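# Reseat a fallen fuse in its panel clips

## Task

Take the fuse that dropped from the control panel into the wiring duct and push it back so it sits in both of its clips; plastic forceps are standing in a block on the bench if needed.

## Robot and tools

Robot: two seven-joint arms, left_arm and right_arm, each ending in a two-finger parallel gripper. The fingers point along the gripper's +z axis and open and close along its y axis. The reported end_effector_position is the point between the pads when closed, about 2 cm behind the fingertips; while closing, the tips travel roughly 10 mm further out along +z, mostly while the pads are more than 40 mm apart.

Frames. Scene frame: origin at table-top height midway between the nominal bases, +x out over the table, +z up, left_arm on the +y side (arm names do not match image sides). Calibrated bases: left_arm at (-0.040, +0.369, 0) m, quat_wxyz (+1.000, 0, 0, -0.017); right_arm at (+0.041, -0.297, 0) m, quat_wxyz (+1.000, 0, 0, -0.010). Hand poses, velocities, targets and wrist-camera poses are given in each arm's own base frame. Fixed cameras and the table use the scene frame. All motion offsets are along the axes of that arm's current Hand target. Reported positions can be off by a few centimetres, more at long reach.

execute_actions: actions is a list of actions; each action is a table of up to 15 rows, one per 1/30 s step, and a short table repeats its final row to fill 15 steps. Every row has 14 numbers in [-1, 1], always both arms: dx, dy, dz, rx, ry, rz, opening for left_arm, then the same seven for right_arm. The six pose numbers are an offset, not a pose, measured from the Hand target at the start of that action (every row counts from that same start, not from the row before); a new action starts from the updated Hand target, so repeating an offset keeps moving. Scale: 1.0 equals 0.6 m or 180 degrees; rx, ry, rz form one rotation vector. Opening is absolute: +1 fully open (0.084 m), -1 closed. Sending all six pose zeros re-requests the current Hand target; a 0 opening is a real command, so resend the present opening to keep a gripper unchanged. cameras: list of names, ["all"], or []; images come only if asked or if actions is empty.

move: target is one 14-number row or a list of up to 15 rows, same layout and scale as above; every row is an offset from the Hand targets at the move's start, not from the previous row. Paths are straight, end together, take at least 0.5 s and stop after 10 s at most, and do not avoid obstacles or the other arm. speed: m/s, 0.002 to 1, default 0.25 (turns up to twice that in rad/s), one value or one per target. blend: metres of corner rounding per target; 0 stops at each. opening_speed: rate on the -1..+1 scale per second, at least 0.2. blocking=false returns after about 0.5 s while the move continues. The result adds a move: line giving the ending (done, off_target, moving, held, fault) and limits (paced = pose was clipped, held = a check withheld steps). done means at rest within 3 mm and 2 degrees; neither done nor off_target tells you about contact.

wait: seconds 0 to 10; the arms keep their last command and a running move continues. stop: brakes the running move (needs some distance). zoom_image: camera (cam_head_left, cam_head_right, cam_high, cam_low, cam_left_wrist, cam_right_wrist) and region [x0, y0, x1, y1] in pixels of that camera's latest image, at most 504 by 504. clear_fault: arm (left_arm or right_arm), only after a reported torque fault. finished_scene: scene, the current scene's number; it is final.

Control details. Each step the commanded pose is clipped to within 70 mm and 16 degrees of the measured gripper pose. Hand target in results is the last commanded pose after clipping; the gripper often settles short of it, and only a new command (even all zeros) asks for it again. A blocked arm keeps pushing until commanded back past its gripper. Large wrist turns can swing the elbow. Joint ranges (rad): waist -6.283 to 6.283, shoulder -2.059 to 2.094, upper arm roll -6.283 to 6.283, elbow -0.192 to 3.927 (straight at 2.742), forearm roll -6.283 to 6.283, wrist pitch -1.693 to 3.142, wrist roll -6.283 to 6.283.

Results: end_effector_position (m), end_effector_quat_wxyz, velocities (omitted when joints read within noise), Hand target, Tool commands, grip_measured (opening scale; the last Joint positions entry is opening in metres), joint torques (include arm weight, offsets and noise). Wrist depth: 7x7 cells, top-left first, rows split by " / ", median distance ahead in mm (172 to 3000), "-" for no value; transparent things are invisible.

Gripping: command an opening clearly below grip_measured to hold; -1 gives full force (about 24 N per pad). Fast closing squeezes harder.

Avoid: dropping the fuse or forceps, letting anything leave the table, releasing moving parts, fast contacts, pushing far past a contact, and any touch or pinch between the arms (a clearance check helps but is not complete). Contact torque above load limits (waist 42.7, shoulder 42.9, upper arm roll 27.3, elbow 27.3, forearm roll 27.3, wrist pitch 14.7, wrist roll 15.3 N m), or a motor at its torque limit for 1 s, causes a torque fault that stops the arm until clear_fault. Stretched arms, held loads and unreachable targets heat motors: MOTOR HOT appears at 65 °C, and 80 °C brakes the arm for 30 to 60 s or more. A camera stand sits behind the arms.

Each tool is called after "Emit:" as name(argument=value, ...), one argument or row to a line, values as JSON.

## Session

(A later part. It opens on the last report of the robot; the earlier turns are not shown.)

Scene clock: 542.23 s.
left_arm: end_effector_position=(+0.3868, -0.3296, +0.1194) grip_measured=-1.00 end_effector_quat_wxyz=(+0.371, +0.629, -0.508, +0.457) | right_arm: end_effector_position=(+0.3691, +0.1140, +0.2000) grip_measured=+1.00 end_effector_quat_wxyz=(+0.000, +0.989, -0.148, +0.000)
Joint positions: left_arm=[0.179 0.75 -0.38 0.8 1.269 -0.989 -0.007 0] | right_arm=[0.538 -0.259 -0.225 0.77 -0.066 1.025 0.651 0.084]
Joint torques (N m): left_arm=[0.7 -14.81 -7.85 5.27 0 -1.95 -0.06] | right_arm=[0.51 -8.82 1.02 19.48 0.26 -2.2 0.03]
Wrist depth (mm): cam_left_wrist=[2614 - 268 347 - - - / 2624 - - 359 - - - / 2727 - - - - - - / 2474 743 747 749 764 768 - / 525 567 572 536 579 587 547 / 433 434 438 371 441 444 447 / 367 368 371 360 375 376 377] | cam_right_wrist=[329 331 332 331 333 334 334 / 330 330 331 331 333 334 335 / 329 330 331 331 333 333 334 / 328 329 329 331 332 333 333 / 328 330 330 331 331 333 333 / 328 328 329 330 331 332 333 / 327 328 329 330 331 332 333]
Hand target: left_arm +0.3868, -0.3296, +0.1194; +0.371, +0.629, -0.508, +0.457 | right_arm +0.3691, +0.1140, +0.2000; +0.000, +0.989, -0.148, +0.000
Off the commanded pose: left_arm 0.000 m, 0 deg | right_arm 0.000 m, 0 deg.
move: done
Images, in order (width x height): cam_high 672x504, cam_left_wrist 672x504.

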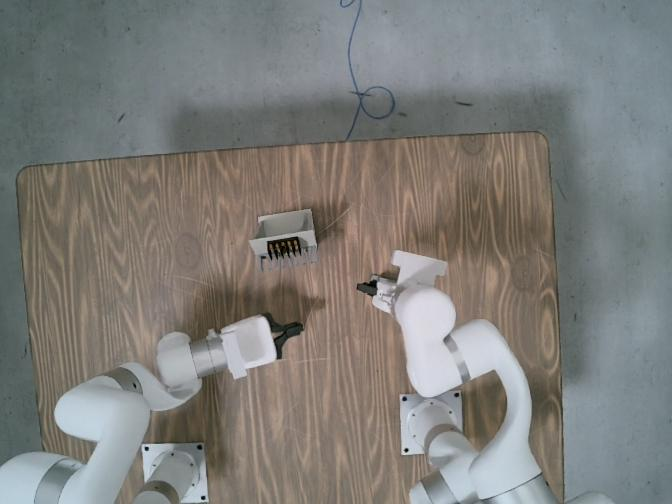

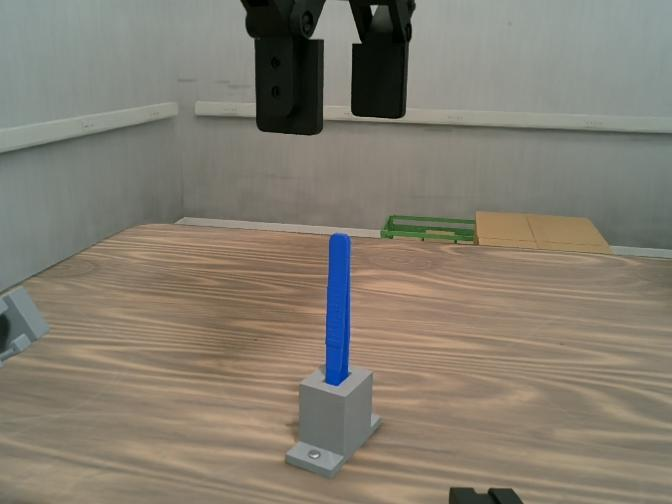

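Emit:
zoom_image(
  camera="cam_high",
  region=[330, 240, 470, 340],
)

Emit:
execute_actions(
  actions=[],
)

Scaled by 3.600 from the camera's 672x504 image, which has a finer 960x720 frame.

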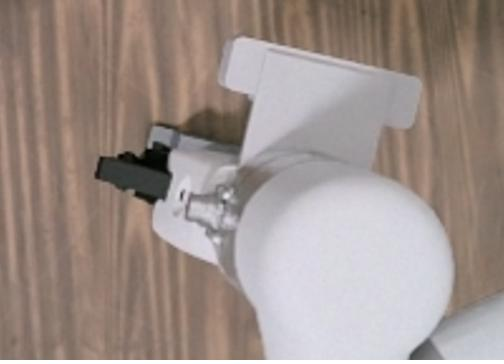

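Scene clock: 569.80 s.
left_arm: end_effector_position=(+0.3868, -0.3296, +0.1194) grip_measured=-1.00 end_effector_quat_wxyz=(+0.371, +0.629, -0.508, +0.457) | right_arm: end_effector_position=(+0.3691, +0.1140, +0.2000) grip_measured=+1.00 end_effector_quat_wxyz=(+0.000, +0.989, -0.148, +0.000)
Joint positions: left_arm=[0.179 0.75 -0.38 0.8 1.269 -0.989 -0.007 0] | right_arm=[0.538 -0.259 -0.225 0.77 -0.066 1.025 0.651 0.084]
Joint velocities: within noise
Joint torques (N m): left_arm=[0.36 -15.15 -7.93 5.41 0.12 -1.99 0.06] | right_arm=[0.34 -9.18 0.91 19.54 0.29 -2.22 0.04]
Wrist depth (mm): cam_left_wrist=[2644 - 269 347 - - - / 2604 - - 359 - - - / 2654 - - - - - - / 2448 739 750 752 765 769 - / 524 566 572 537 578 585 545 / 434 435 437 371 442 444 447 / 368 369 371 360 374 376 378] | cam_right_wrist=[330 331 331 333 333 334 335 / 330 330 331 332 333 334 334 / 328 330 331 331 332 333 334 / 329 329 330 331 332 333 334 / 328 329 330 331 332 332 334 / 328 329 329 330 331 332 332 / 328 328 329 330 330 331 332]
Hand target: left_arm +0.3868, -0.3296, +0.1194; +0.371, +0.629, -0.508, +0.457 | right_arm +0.3691, +0.1140, +0.2000; +0.000, +0.989, -0.148, +0.000
Tool commands: left_gripper/opening=-1.0 right_gripper/opening=+1.0
Off the commanded pose: left_arm 0.000 m, 0 deg | right_arm 0.000 m, 0 deg.

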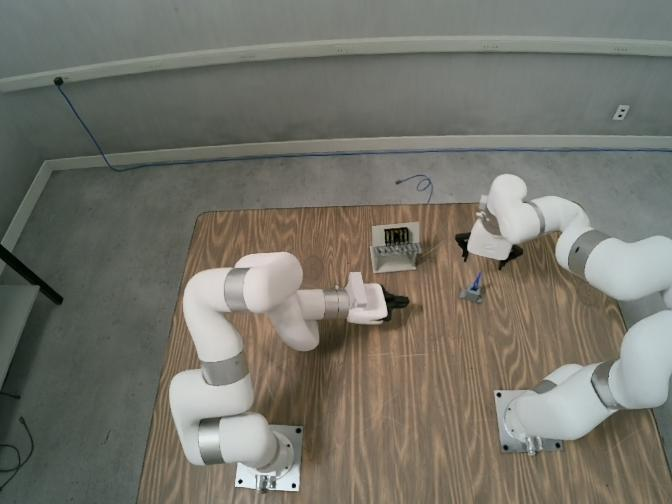

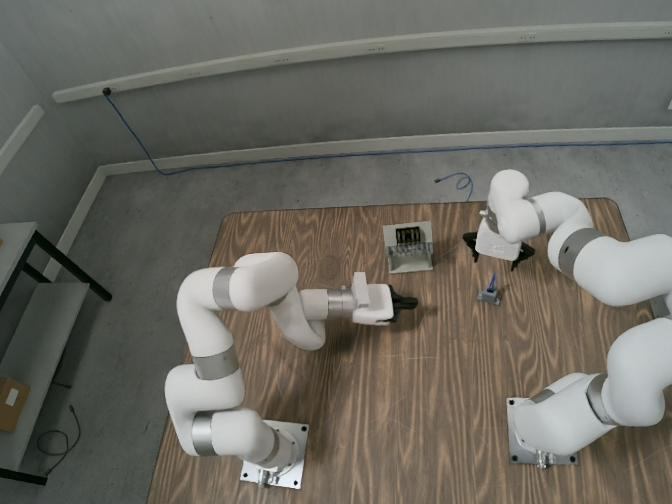

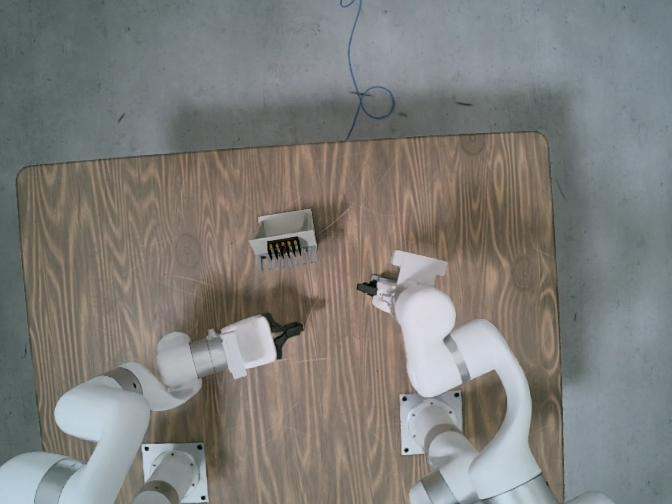

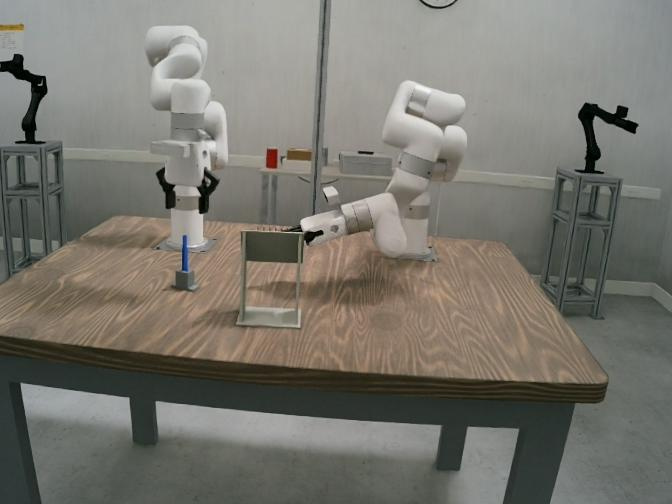

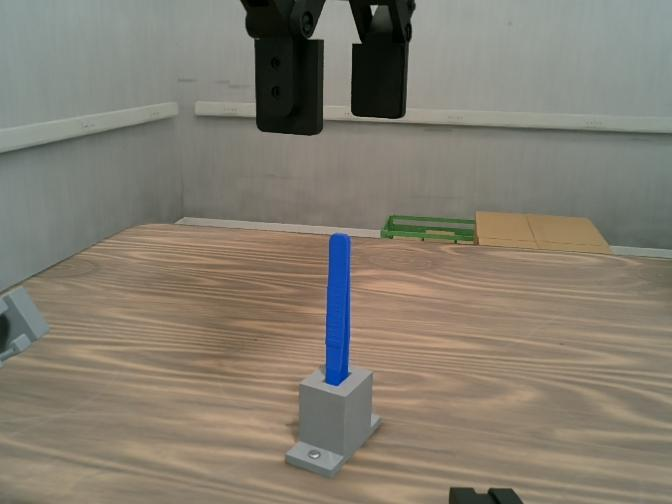

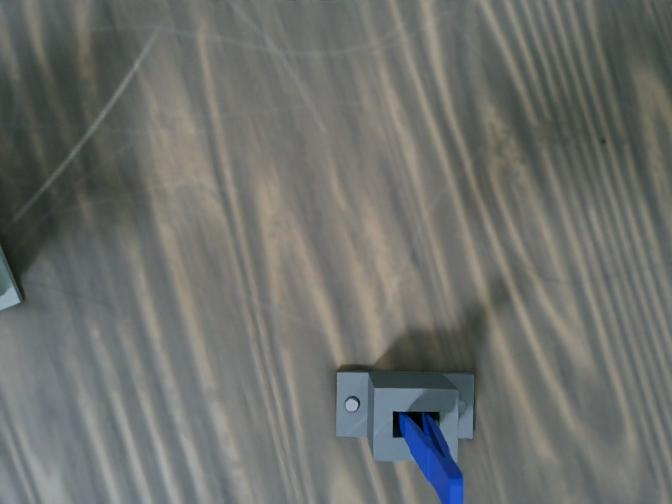

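Emit:
zoom_image(
  camera="cam_head_left",
  region=[440, 190, 550, 310],
)

Emit:
zoom_image(
  camera="cam_head_right",
  region=[445, 195, 555, 315],
)

Emit:
zoom_image(
  camera="cam_low",
  region=[140, 150, 250, 300],
)

Scaled by 4.200 from the camera's 672x504 image, which has a finer 960x720 frame.

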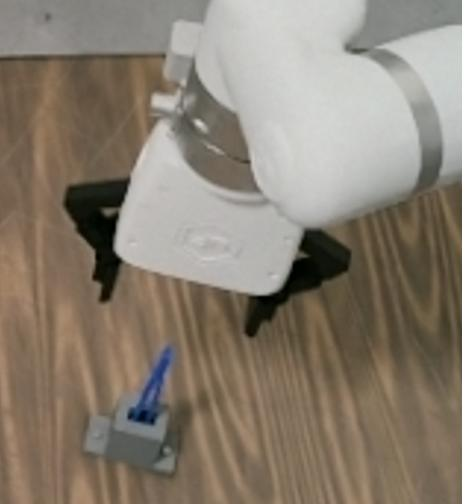

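Scaled by 4.200 from the camera's 672x504 image, which has a finer 960x720 frame.

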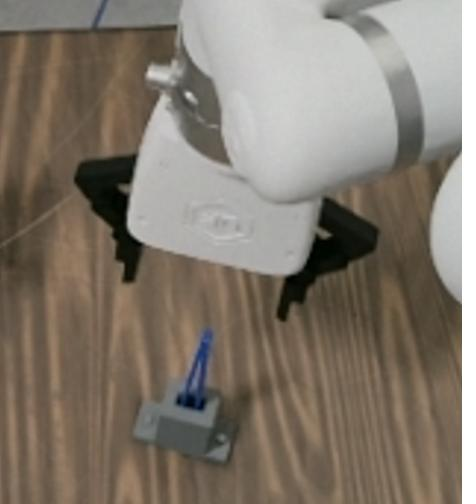

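Scaled by 3.360 from the camera's 672x504 image, which has a finer 960x720 frame.

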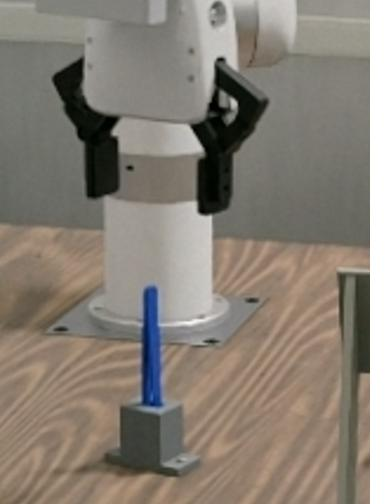

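Emit:
move(
  target=[0,0,0,0,0,0,-1,0.005,0.005,0.175,0,0,0,1],
  speed=0.1,
  cameras=["all"],
)

Emit:
zoom_image(
  camera="cam_head_left",
  region=[440, 200, 550, 320],
)

Emit:
zoom_image(
  camera="cam_head_right",
  region=[445, 205, 555, 325],
)

Emit:
zoom_image(
  camera="cam_low",
  region=[140, 180, 250, 310],
)

Emit:
zoom_image(
  camera="cam_left_wrist",
  region=[200, 50, 500, 480],
)

Scene clock: 607.97 s.
left_arm: end_effector_position=(+0.3868, -0.3296, +0.1194) grip_measured=-1.00 end_effector_quat_wxyz=(+0.371, +0.629, -0.508, +0.457) | right_arm: end_effector_position=(+0.3710, +0.1103, +0.0950) grip_measured=+1.00 end_effector_quat_wxyz=(+0.000, +0.989, -0.148, +0.000)
Joint positions: left_arm=[0.179 0.75 -0.38 0.8 1.269 -0.989 -0.007 0] | right_arm=[0.539 -0.064 -0.251 0.624 -0.024 0.685 0.603 0.084]
Joint torques (N m): left_arm=[0.44 -15.49 -8.07 5.18 -0.03 -2.01 0.06] | right_arm=[0.42 -10.46 0.07 16.4 0.29 -1.99 -0.06]
Wrist depth (mm): cam_left_wrist=[2664 - 283 274 - - - / 2634 - 287 280 - - - / 2575 - 275 289 - - - / 2448 734 280 351 763 771 - / 523 567 496 358 541 582 547 / 433 435 437 371 442 445 448 / 368 369 371 359 374 375 378] | cam_right_wrist=[225 225 226 227 227 228 228 / 225 225 226 227 227 227 228 / 224 225 225 226 227 227 228 / 224 225 225 226 226 227 228 / 224 224 225 226 226 226 227 / 224 224 225 225 226 227 227 / 223 224 224 225 182 226 227]
Hand target: left_arm +0.3868, -0.3296, +0.1194; +0.371, +0.629, -0.508, +0.457 | right_arm +0.3710, +0.1103, +0.0950; +0.000, +0.989, -0.148, +0.000
Off the commanded pose: left_arm 0.000 m, 0 deg | right_arm 0.000 m, 0 deg.
move: done

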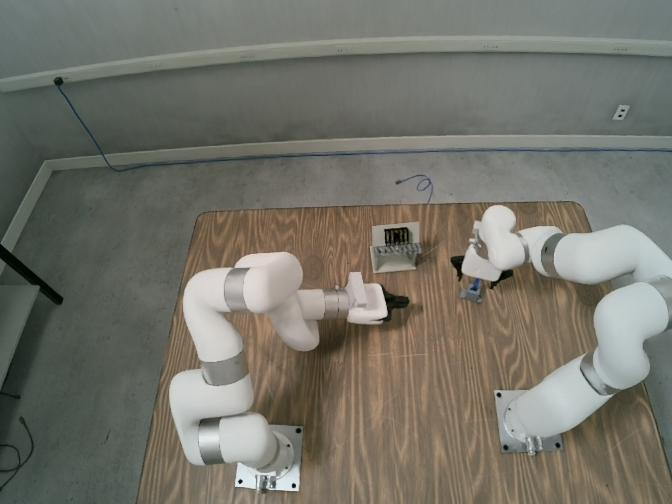

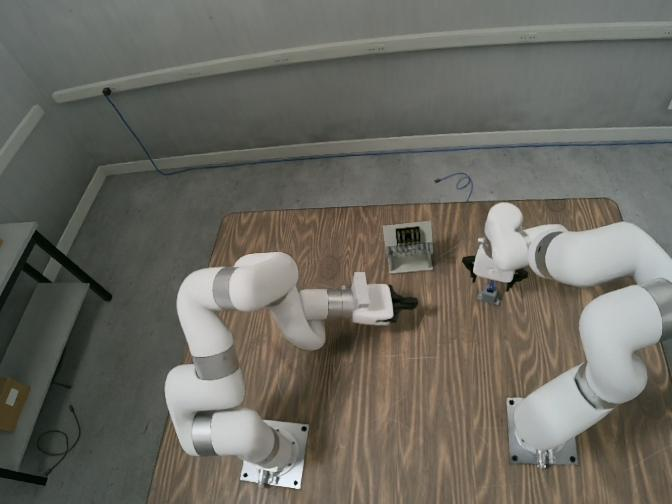

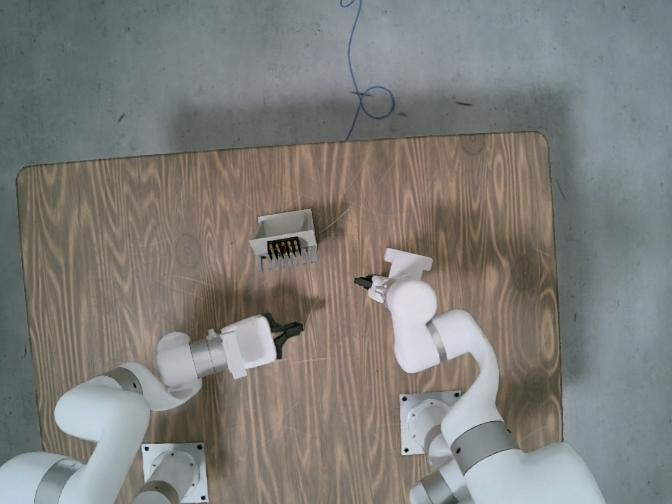

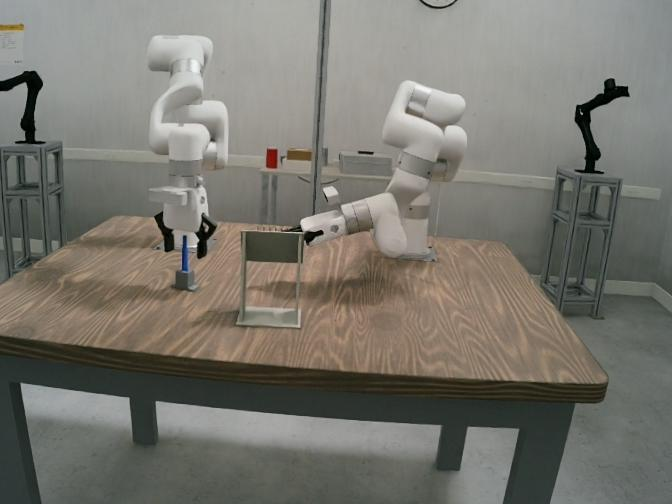

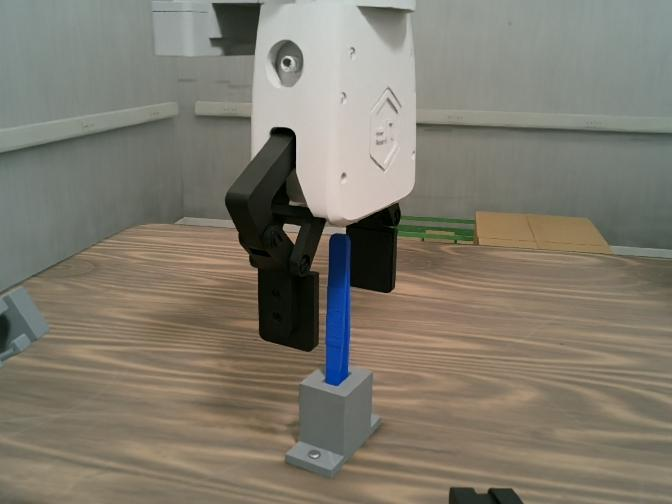

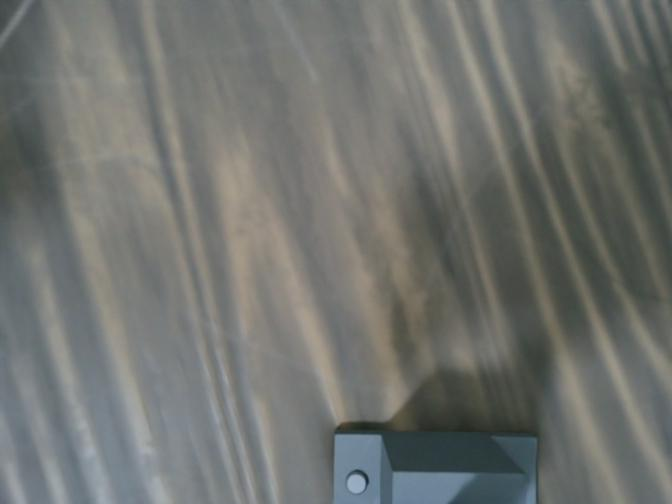

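Scaled by 4.200 from the camera's 672x504 image, which has a finer 960x720 frame.

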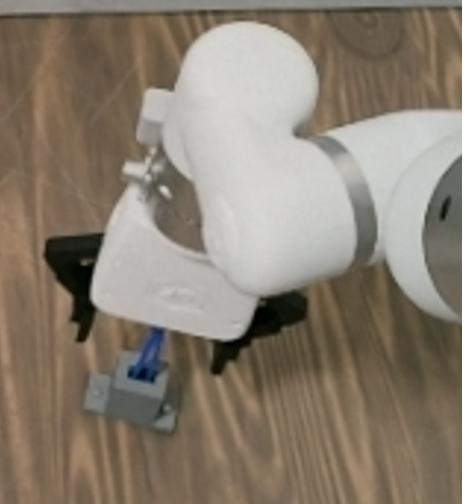

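Scaled by 4.200 from the camera's 672x504 image, which has a finer 960x720 frame.

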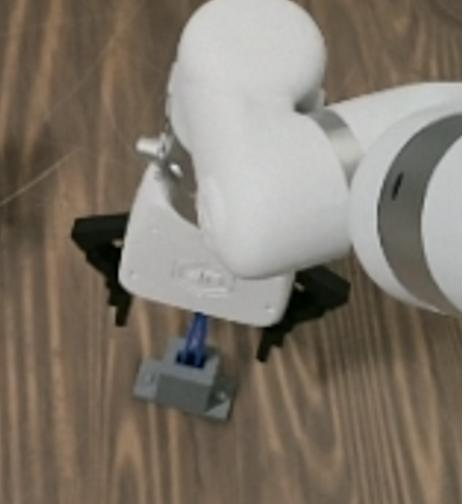

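Scaled by 3.877 from the camera's 672x504 image, which has a finer 960x720 frame.

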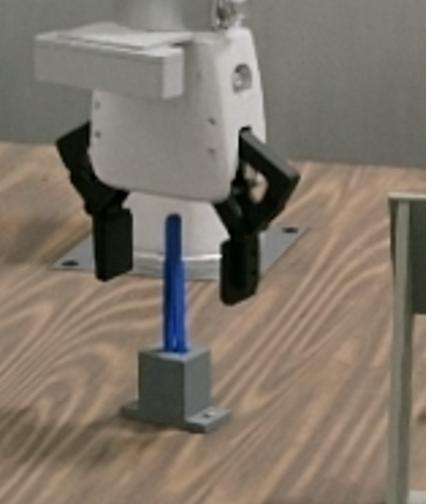

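Scaled by 1.172 from the camera's 672x504 image, which has a finer 960x720 frame.

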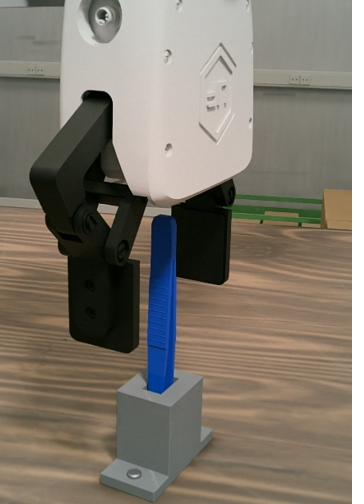

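Emit:
move(
  target=[
    [0,0,0,0,0,0,-1,0,0,0.0117,0,0,0,1],
    [0,0,0,0,0,0,-1,0,0,0.0117,0,0,0,-0.74],
  ],
  speed=0.1,
  opening_speed=1.0,
  cameras=["cam_head_left","cam_low","cam_left_wrist"],
)

Emit:
zoom_image(
  camera="cam_low",
  region=[140, 180, 250, 310],
)

Emit:
zoom_image(
  camera="cam_left_wrist",
  region=[220, 180, 420, 480],
)

Scene clock: 652.47 s.
left_arm: end_effector_position=(+0.3868, -0.3296, +0.1194) grip_measured=-1.00 end_effector_quat_wxyz=(+0.371, +0.629, -0.508, +0.457) | right_arm: end_effector_position=(+0.3710, +0.1104, +0.0880) grip_measured=-0.76 end_effector_quat_wxyz=(+0.000, +0.989, -0.148, +0.000)
Joint positions: left_arm=[0.179 0.75 -0.38 0.8 1.269 -0.989 -0.007 0] | right_arm=[0.539 -0.046 -0.252 0.618 -0.017 0.662 0.598 0.011]
Joint torques (N m): left_arm=[0.25 -15.24 -8.2 5.2 0.03 -2 -0.05] | right_arm=[0.24 -10.82 -0.06 16.36 0.23 -2.21 -0.03]
Wrist depth (mm): cam_left_wrist=[2634 - 286 278 - - - / 2675 - 289 283 - - - / 2727 - - 292 - - - / 2474 742 679 331 762 771 - / 524 567 530 355 582 586 548 / 432 435 437 371 442 444 446 / 368 369 371 359 373 376 377] | cam_right_wrist=[218 218 219 219 220 220 221 / 217 218 219 219 220 220 221 / 218 218 218 219 219 220 221 / 217 218 218 219 219 220 220 / 217 217 218 219 219 220 220 / 217 217 218 218 219 219 220 / 217 217 217 218 181 219 220]
Hand target: left_arm +0.3868, -0.3296, +0.1194; +0.371, +0.629, -0.508, +0.457 | right_arm +0.3710, +0.1104, +0.0880; +0.000, +0.989, -0.148, +0.000
Off the commanded pose: left_arm 0.000 m, 0 deg | right_arm 0.000 m, 0 deg.
move: done
Images, in order (width x height): cam_head_left 672x504, cam_low 672x504, cam_left_wrist 672x504.

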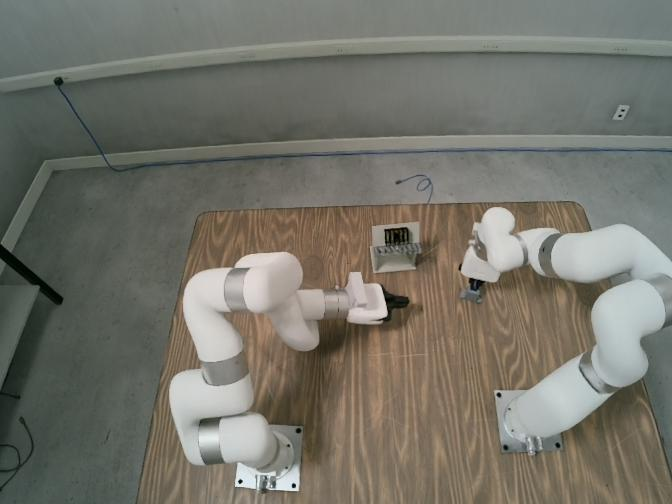

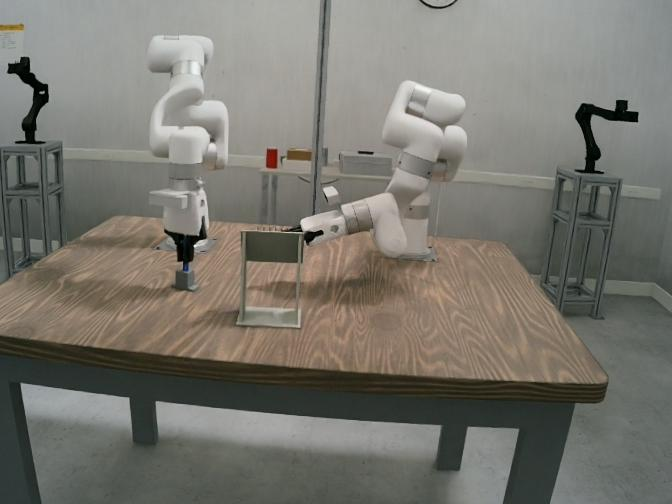

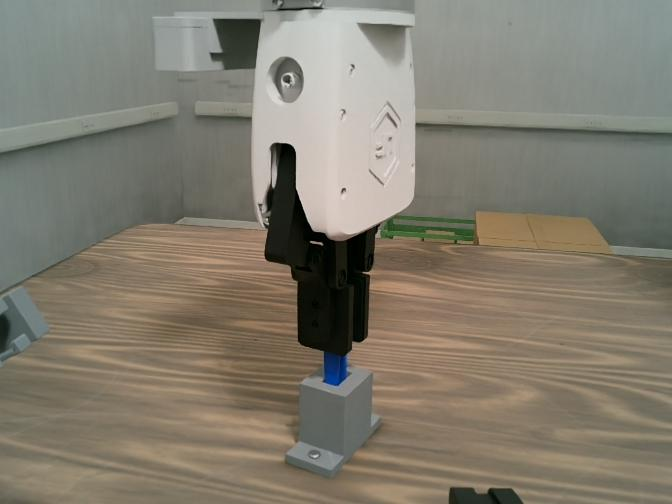

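Scaled by 3.877 from the camera's 672x504 image, which has a finer 960x720 frame.

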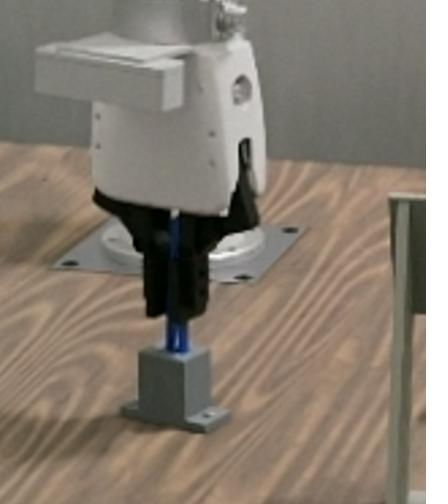

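Scaled by 1.680 from the camera's 672x504 image, which has a finer 960x720 frame.

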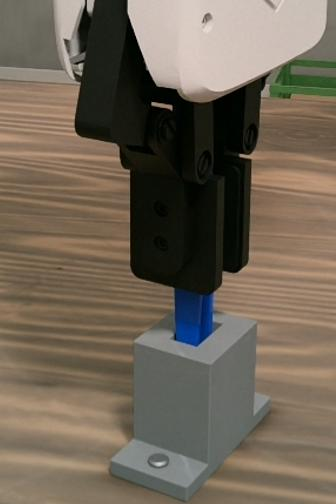

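Emit:
move(
  target=[0,0,0,0,0,0,-1,0,0,0,0,0,0,-0.82],
  opening_speed=0.5,
  cameras=["cam_low","cam_left_wrist"],
)

Emit:
zoom_image(
  camera="cam_low",
  region=[160, 225, 220, 300],
)

Emit:
zoom_image(
  camera="cam_left_wrist",
  region=[270, 300, 400, 420],
)

Scene clock: 659.30 s.
left_arm: end_effector_position=(+0.3868, -0.3296, +0.1194) grip_measured=-1.00 end_effector_quat_wxyz=(+0.371, +0.629, -0.508, +0.457) | right_arm: end_effector_position=(+0.3710, +0.1104, +0.0880) grip_measured=-0.84 end_effector_quat_wxyz=(+0.000, +0.989, -0.148, +0.000)
Joint positions: left_arm=[0.179 0.75 -0.38 0.8 1.269 -0.989 -0.007 0] | right_arm=[0.539 -0.046 -0.252 0.618 -0.017 0.662 0.598 0.007]
Joint torques (N m): left_arm=[0.4 -15.53 -8.37 4.99 -0.05 -2 0.05] | right_arm=[0.53 -10.88 -0.03 16.21 0.36 -2.01 0]
Wrist depth (mm): cam_left_wrist=[2634 - 286 278 - - - / 2624 - 289 283 - - - / 2717 - - 292 - - - / 2439 741 675 329 764 770 - / 526 568 532 355 577 585 546 / 434 436 437 370 442 445 448 / 367 368 370 359 374 376 377] | cam_right_wrist=[218 218 219 220 220 221 221 / 218 218 219 219 220 220 221 / 217 218 218 219 220 220 221 / 217 218 218 219 219 220 221 / 217 218 218 218 219 220 220 / 217 217 218 218 219 219 220 / 216 217 218 218 181 219 220]
Hand target: left_arm +0.3868, -0.3296, +0.1194; +0.371, +0.629, -0.508, +0.457 | right_arm +0.3710, +0.1104, +0.0880; +0.000, +0.989, -0.148, +0.000
Off the commanded pose: left_arm 0.000 m, 0 deg | right_arm 0.000 m, 0 deg.
move: done
Images, in order (width x height): cam_low 672x504, cam_left_wrist 672x504.

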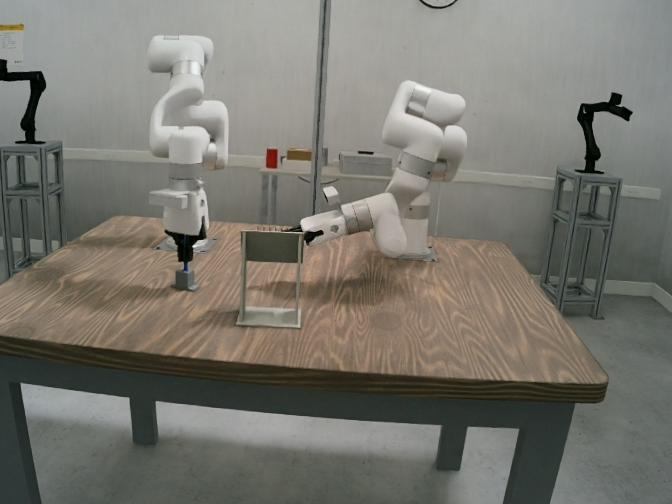

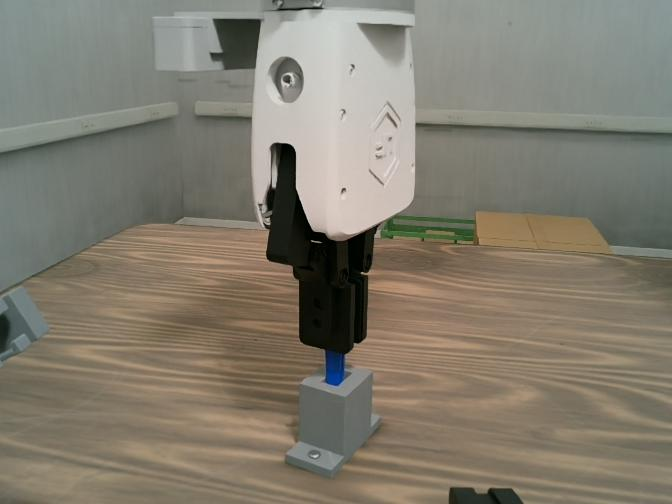

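Scaled by 6.720 from the camera's 672x504 image, which has a finer 960x720 frame.

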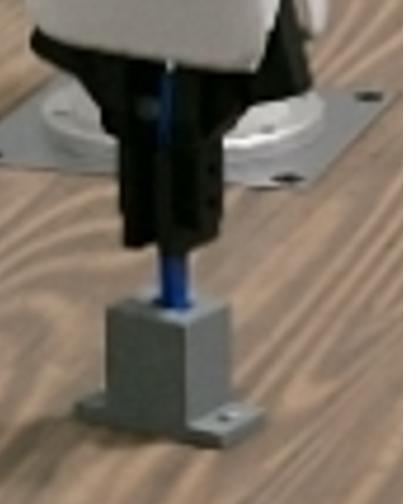

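Scaled by 3.877 from the camera's 672x504 image, which has a finer 960x720 frame.

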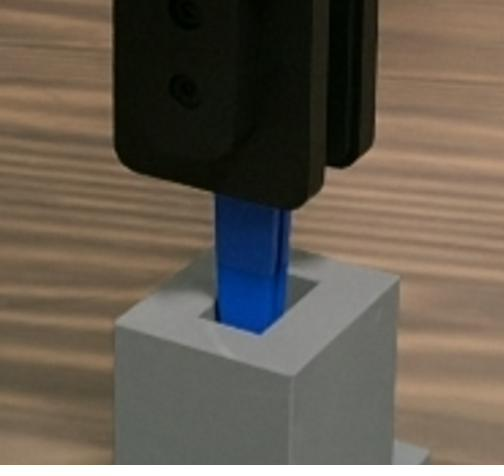

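Emit:
move(
  target=[0,0,0,0,0,0,-1,0,0,-0.15,0,0,0,-0.82],
  speed=0.08,
  cameras=["cam_low","cam_left_wrist"],
)

Emit:
zoom_image(
  camera="cam_left_wrist",
  region=[250, 100, 420, 400],
)

Scene clock: 665.47 s.
left_arm: end_effector_position=(+0.3868, -0.3296, +0.1194) grip_measured=-1.00 end_effector_quat_wxyz=(+0.371, +0.629, -0.508, +0.457) | right_arm: end_effector_position=(+0.3710, +0.1103, +0.1779) grip_measured=-0.84 end_effector_quat_wxyz=(+0.000, +0.989, -0.148, +0.000)
Joint positions: left_arm=[0.179 0.75 -0.38 0.8 1.269 -0.989 -0.007 0] | right_arm=[0.534 -0.228 -0.237 0.733 -0.064 0.956 0.637 0.007]
Joint torques (N m): left_arm=[0.38 -15.23 -8.17 5.25 -0.08 -1.96 0] | right_arm=[-0.47 -9.59 1.13 19.03 -0.34 -1.95 0.35]
Wrist depth (mm): cam_left_wrist=[2634 - - 284 - - - / 2604 - - 325 - - - / 2696 - - 337 - - - / 2465 736 745 686 761 771 - / 525 568 572 537 577 587 547 / 432 436 436 374 442 444 448 / 366 369 370 359 374 376 377] | cam_right_wrist=[307 308 309 310 311 312 312 / 307 308 309 309 310 311 312 / 307 307 308 309 310 311 311 / 306 307 308 309 310 310 311 / 306 307 308 309 310 310 311 / 307 307 308 308 309 310 310 / 306 306 307 307 279 309 310]
Hand target: left_arm +0.3868, -0.3296, +0.1194; +0.371, +0.629, -0.508, +0.457 | right_arm +0.3710, +0.1103, +0.1780; +0.000, +0.989, -0.148, +0.000
Off the commanded pose: left_arm 0.000 m, 0 deg | right_arm 0.000 m, 0 deg.
move: done
Images, in order (width x height): cam_low 672x504, cam_left_wrist 672x504.

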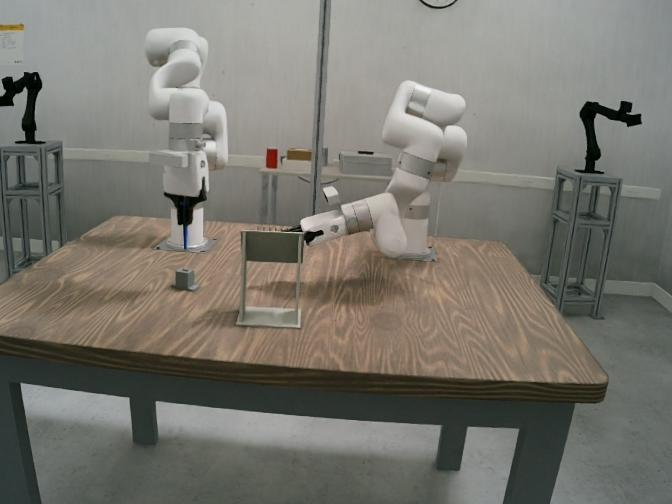

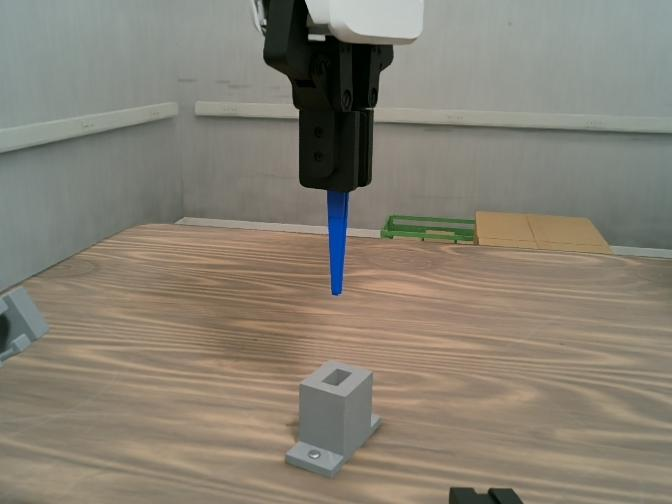

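Scaled by 1.680 from the camera's 672x504 image, which has a finer 960x720 frame.

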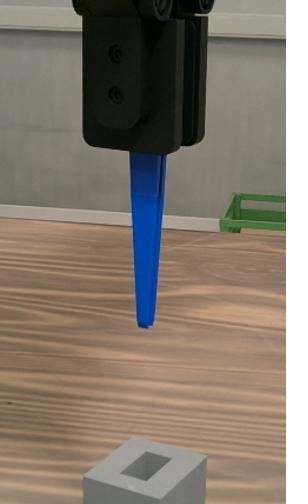

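Emit:
move(
  target=[
    [-0.0333,-0.0585,-0.1055,0.1545,0.0315,-0.1713,-1,0,0,0,0,0,0,-0.82],
    [-0.0333,-0.0585,-0.1055,0.1545,0.0315,-0.1713,-1,-0.1635,-0.3283,-0.0388,0.299,0.2051,0.3434,-0.82],
  ],
  speed=[0.2,0.15],
  cameras=["cam_head_left","cam_high","cam_low","cam_left_wrist","cam_right_wrist"],
)

Scene clock: 779.63 s.
left_arm: end_effector_position=(+0.4073, -0.2574, +0.1198) grip_measured=-1.00 end_effector_quat_wxyz=(+0.342, +0.787, -0.183, +0.480) | right_arm: end_effector_position=(+0.3348, +0.3273, +0.2014) grip_measured=-0.84 end_effector_quat_wxyz=(-0.376, +0.628, -0.585, +0.349)
Joint positions: left_arm=[0.214 0.684 -0.483 0.432 0.529 -1.251 -0.017 0] | right_arm=[-0.399 -0.99 1.483 0.423 0.092 0.01 2.719 0.007]
Joint torques (N m): left_arm=[-0.66 -13.22 -7.1 2.76 0.41 -2.06 0.12] | right_arm=[-0.61 5.55 -12.45 9.07 1.75 -1.69 0.31]
Wrist depth (mm): cam_left_wrist=[1557 1690 1818 2132 2414 2760 - / - - 240 250 2595 - - / - 241 240 250 2664 - 177 / 423 252 226 276 317 208 180 / 291 251 380 354 629 726 - / 290 263 368 408 486 544 613 / 268 274 313 351 389 423 405] | cam_right_wrist=[1600 1657 1847 545 481 409 356 / 1604 1677 1862 542 479 408 354 / 1611 1681 1888 540 476 406 354 / 1619 1681 1838 281 449 405 348 / 1634 1690 279 280 281 398 346 / 1645 1702 - 263 279 396 345 / 1642 1706 - 262 277 379 344]
Hand target: left_arm +0.4073, -0.2574, +0.1198; +0.342, +0.787, -0.183, +0.480 | right_arm +0.3348, +0.3273, +0.2014; -0.376, +0.628, -0.585, +0.349
Off the commanded pose: left_arm 0.000 m, 0 deg | right_arm 0.000 m, 0 deg.
move: done
Images, in order (width x height): cam_head_left 672x504, cam_high 672x504, cam_low 672x504, cam_left_wrist 672x504, cam_right_wrist 672x504.

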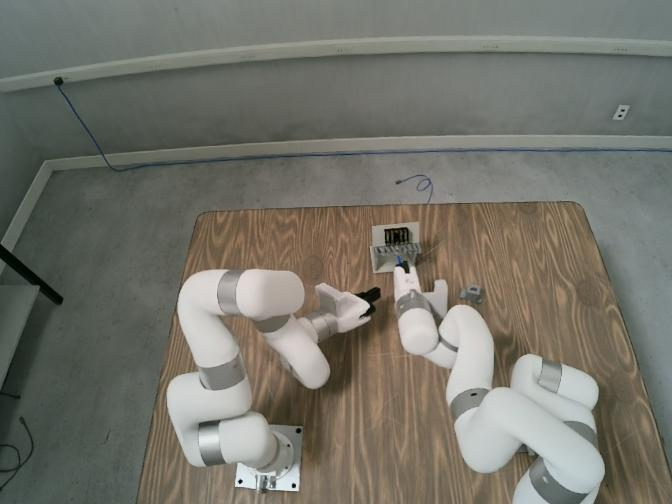

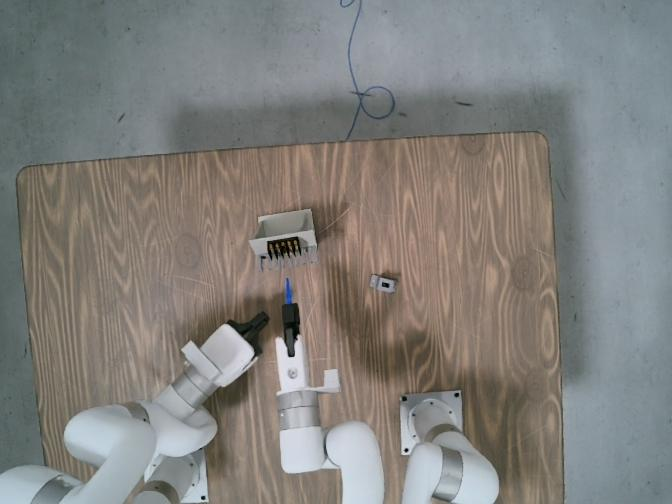

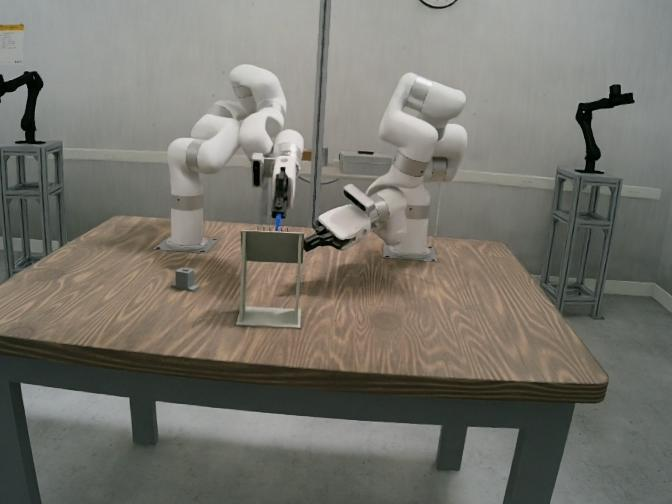

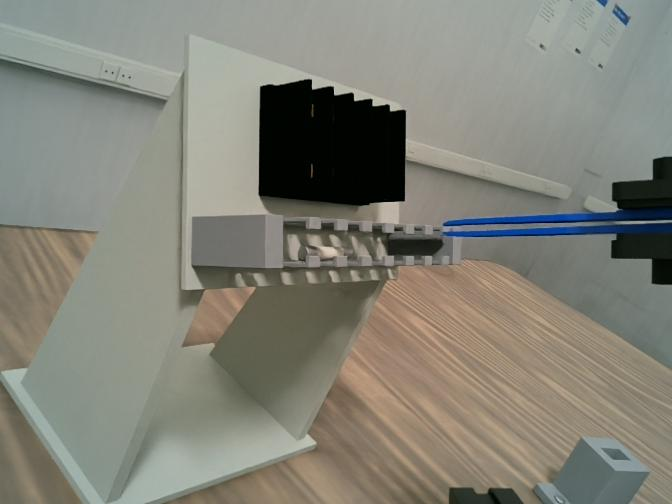

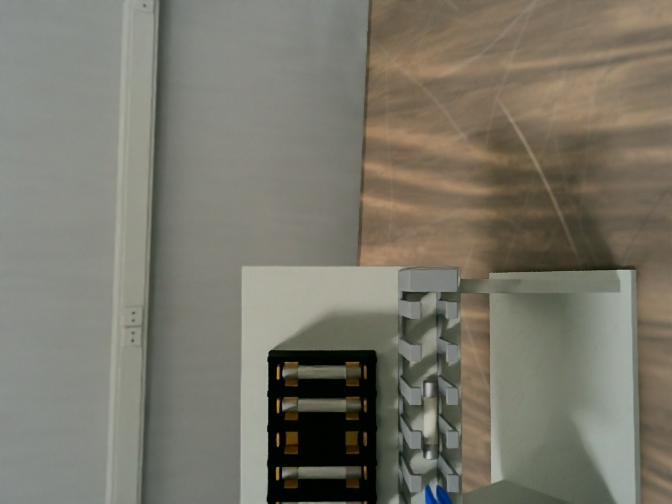

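Emit:
zoom_image(
  camera="cam_left_wrist",
  region=[180, 190, 480, 300],
)

Emit:
zoom_image(
  camera="cam_left_wrist",
  region=[430, 140, 672, 300],
)

Emit:
zoom_image(
  camera="cam_right_wrist",
  region=[240, 330, 480, 504],
)

Scaled by 1.680 from the camera's 672x504 image, which has a finer 960x720 frame.

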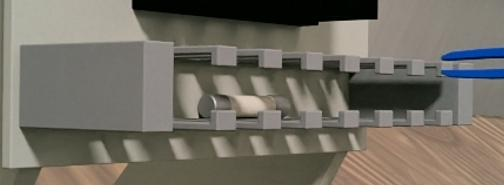

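Scaled by 2.083 from the camera's 672x504 image, which has a finer 960x720 frame.

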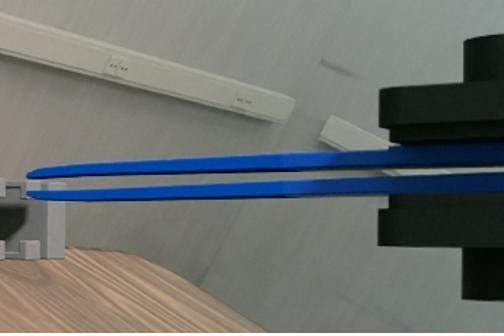

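Scaled by 2.100 from the camera's 672x504 image, which has a finer 960x720 frame.

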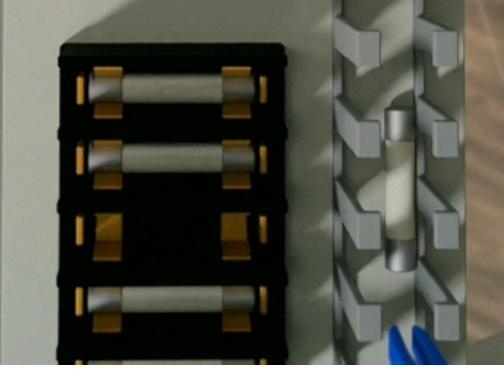

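Emit:
move(
  target=[0,0,0,0,0,0,-1,0,0,0,0,0,0,-0.78],
  opening_speed=0.2,
  cameras=["cam_left_wrist","cam_right_wrist"],
)

Emit:
zoom_image(
  camera="cam_left_wrist",
  region=[430, 140, 672, 300],
)

Emit:
zoom_image(
  camera="cam_right_wrist",
  region=[360, 330, 504, 504],
)

Scene clock: 832.77 s.
left_arm: end_effector_position=(+0.4073, -0.2574, +0.1198) grip_measured=-1.00 end_effector_quat_wxyz=(+0.342, +0.787, -0.183, +0.480) | right_arm: end_effector_position=(+0.3348, +0.3273, +0.2014) grip_measured=-0.80 end_effector_quat_wxyz=(-0.376, +0.628, -0.585, +0.349)
Joint positions: left_arm=[0.214 0.684 -0.483 0.432 0.529 -1.251 -0.017 0] | right_arm=[-0.399 -0.99 1.483 0.423 0.092 0.01 2.719 0.009]
Joint torques (N m): left_arm=[-0.6 -13.19 -6.89 2.76 0.34 -2.12 0.16] | right_arm=[-0.49 5.31 -12.32 9.07 1.57 -1.51 0.28]
Wrist depth (mm): cam_left_wrist=[1557 1698 1828 2138 2389 2782 - / - - 240 250 2585 - - / - 241 240 250 2585 - 180 / 423 252 226 276 313 - 180 / 290 251 381 354 629 727 - / 290 263 366 408 486 543 614 / 268 273 313 351 389 422 403] | cam_right_wrist=[1593 1665 1867 547 481 410 355 / 1611 1681 1867 543 480 409 355 / 1619 1673 1882 538 478 406 353 / 1626 1669 1867 281 450 405 347 / 1634 1694 279 279 280 397 346 / 1645 1694 - 264 279 396 345 / 1638 1698 - 262 277 379 345]
Hand target: left_arm +0.4073, -0.2574, +0.1198; +0.342, +0.787, -0.183, +0.480 | right_arm +0.3348, +0.3273, +0.2014; -0.376, +0.628, -0.585, +0.349
Off the commanded pose: left_arm 0.000 m, 0 deg | right_arm 0.000 m, 0 deg.
move: done
Images, in order (width x height): cam_left_wrist 672x504, cam_right_wrist 672x504.

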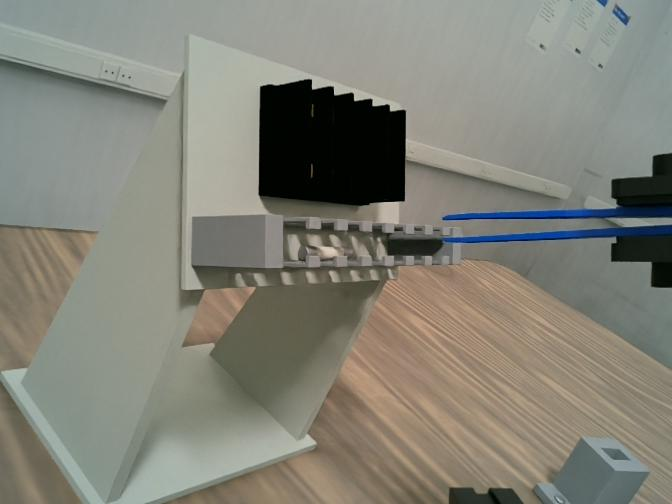

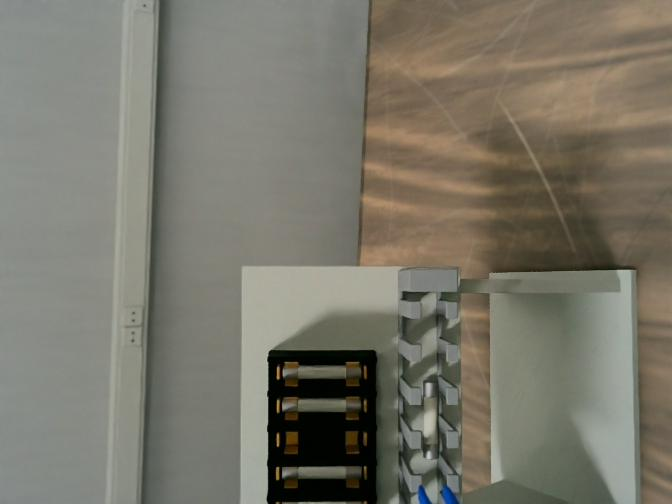

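Scaled by 2.083 from the camera's 672x504 image, which has a finer 960x720 frame.

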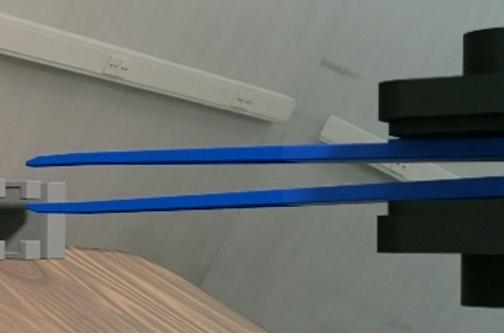

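Scaled by 2.897 from the camera's 672x504 image, which has a finer 960x720 frame.

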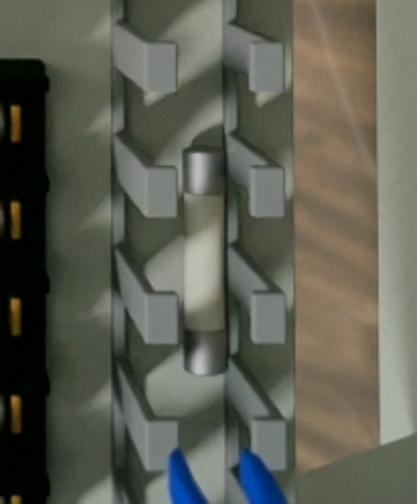

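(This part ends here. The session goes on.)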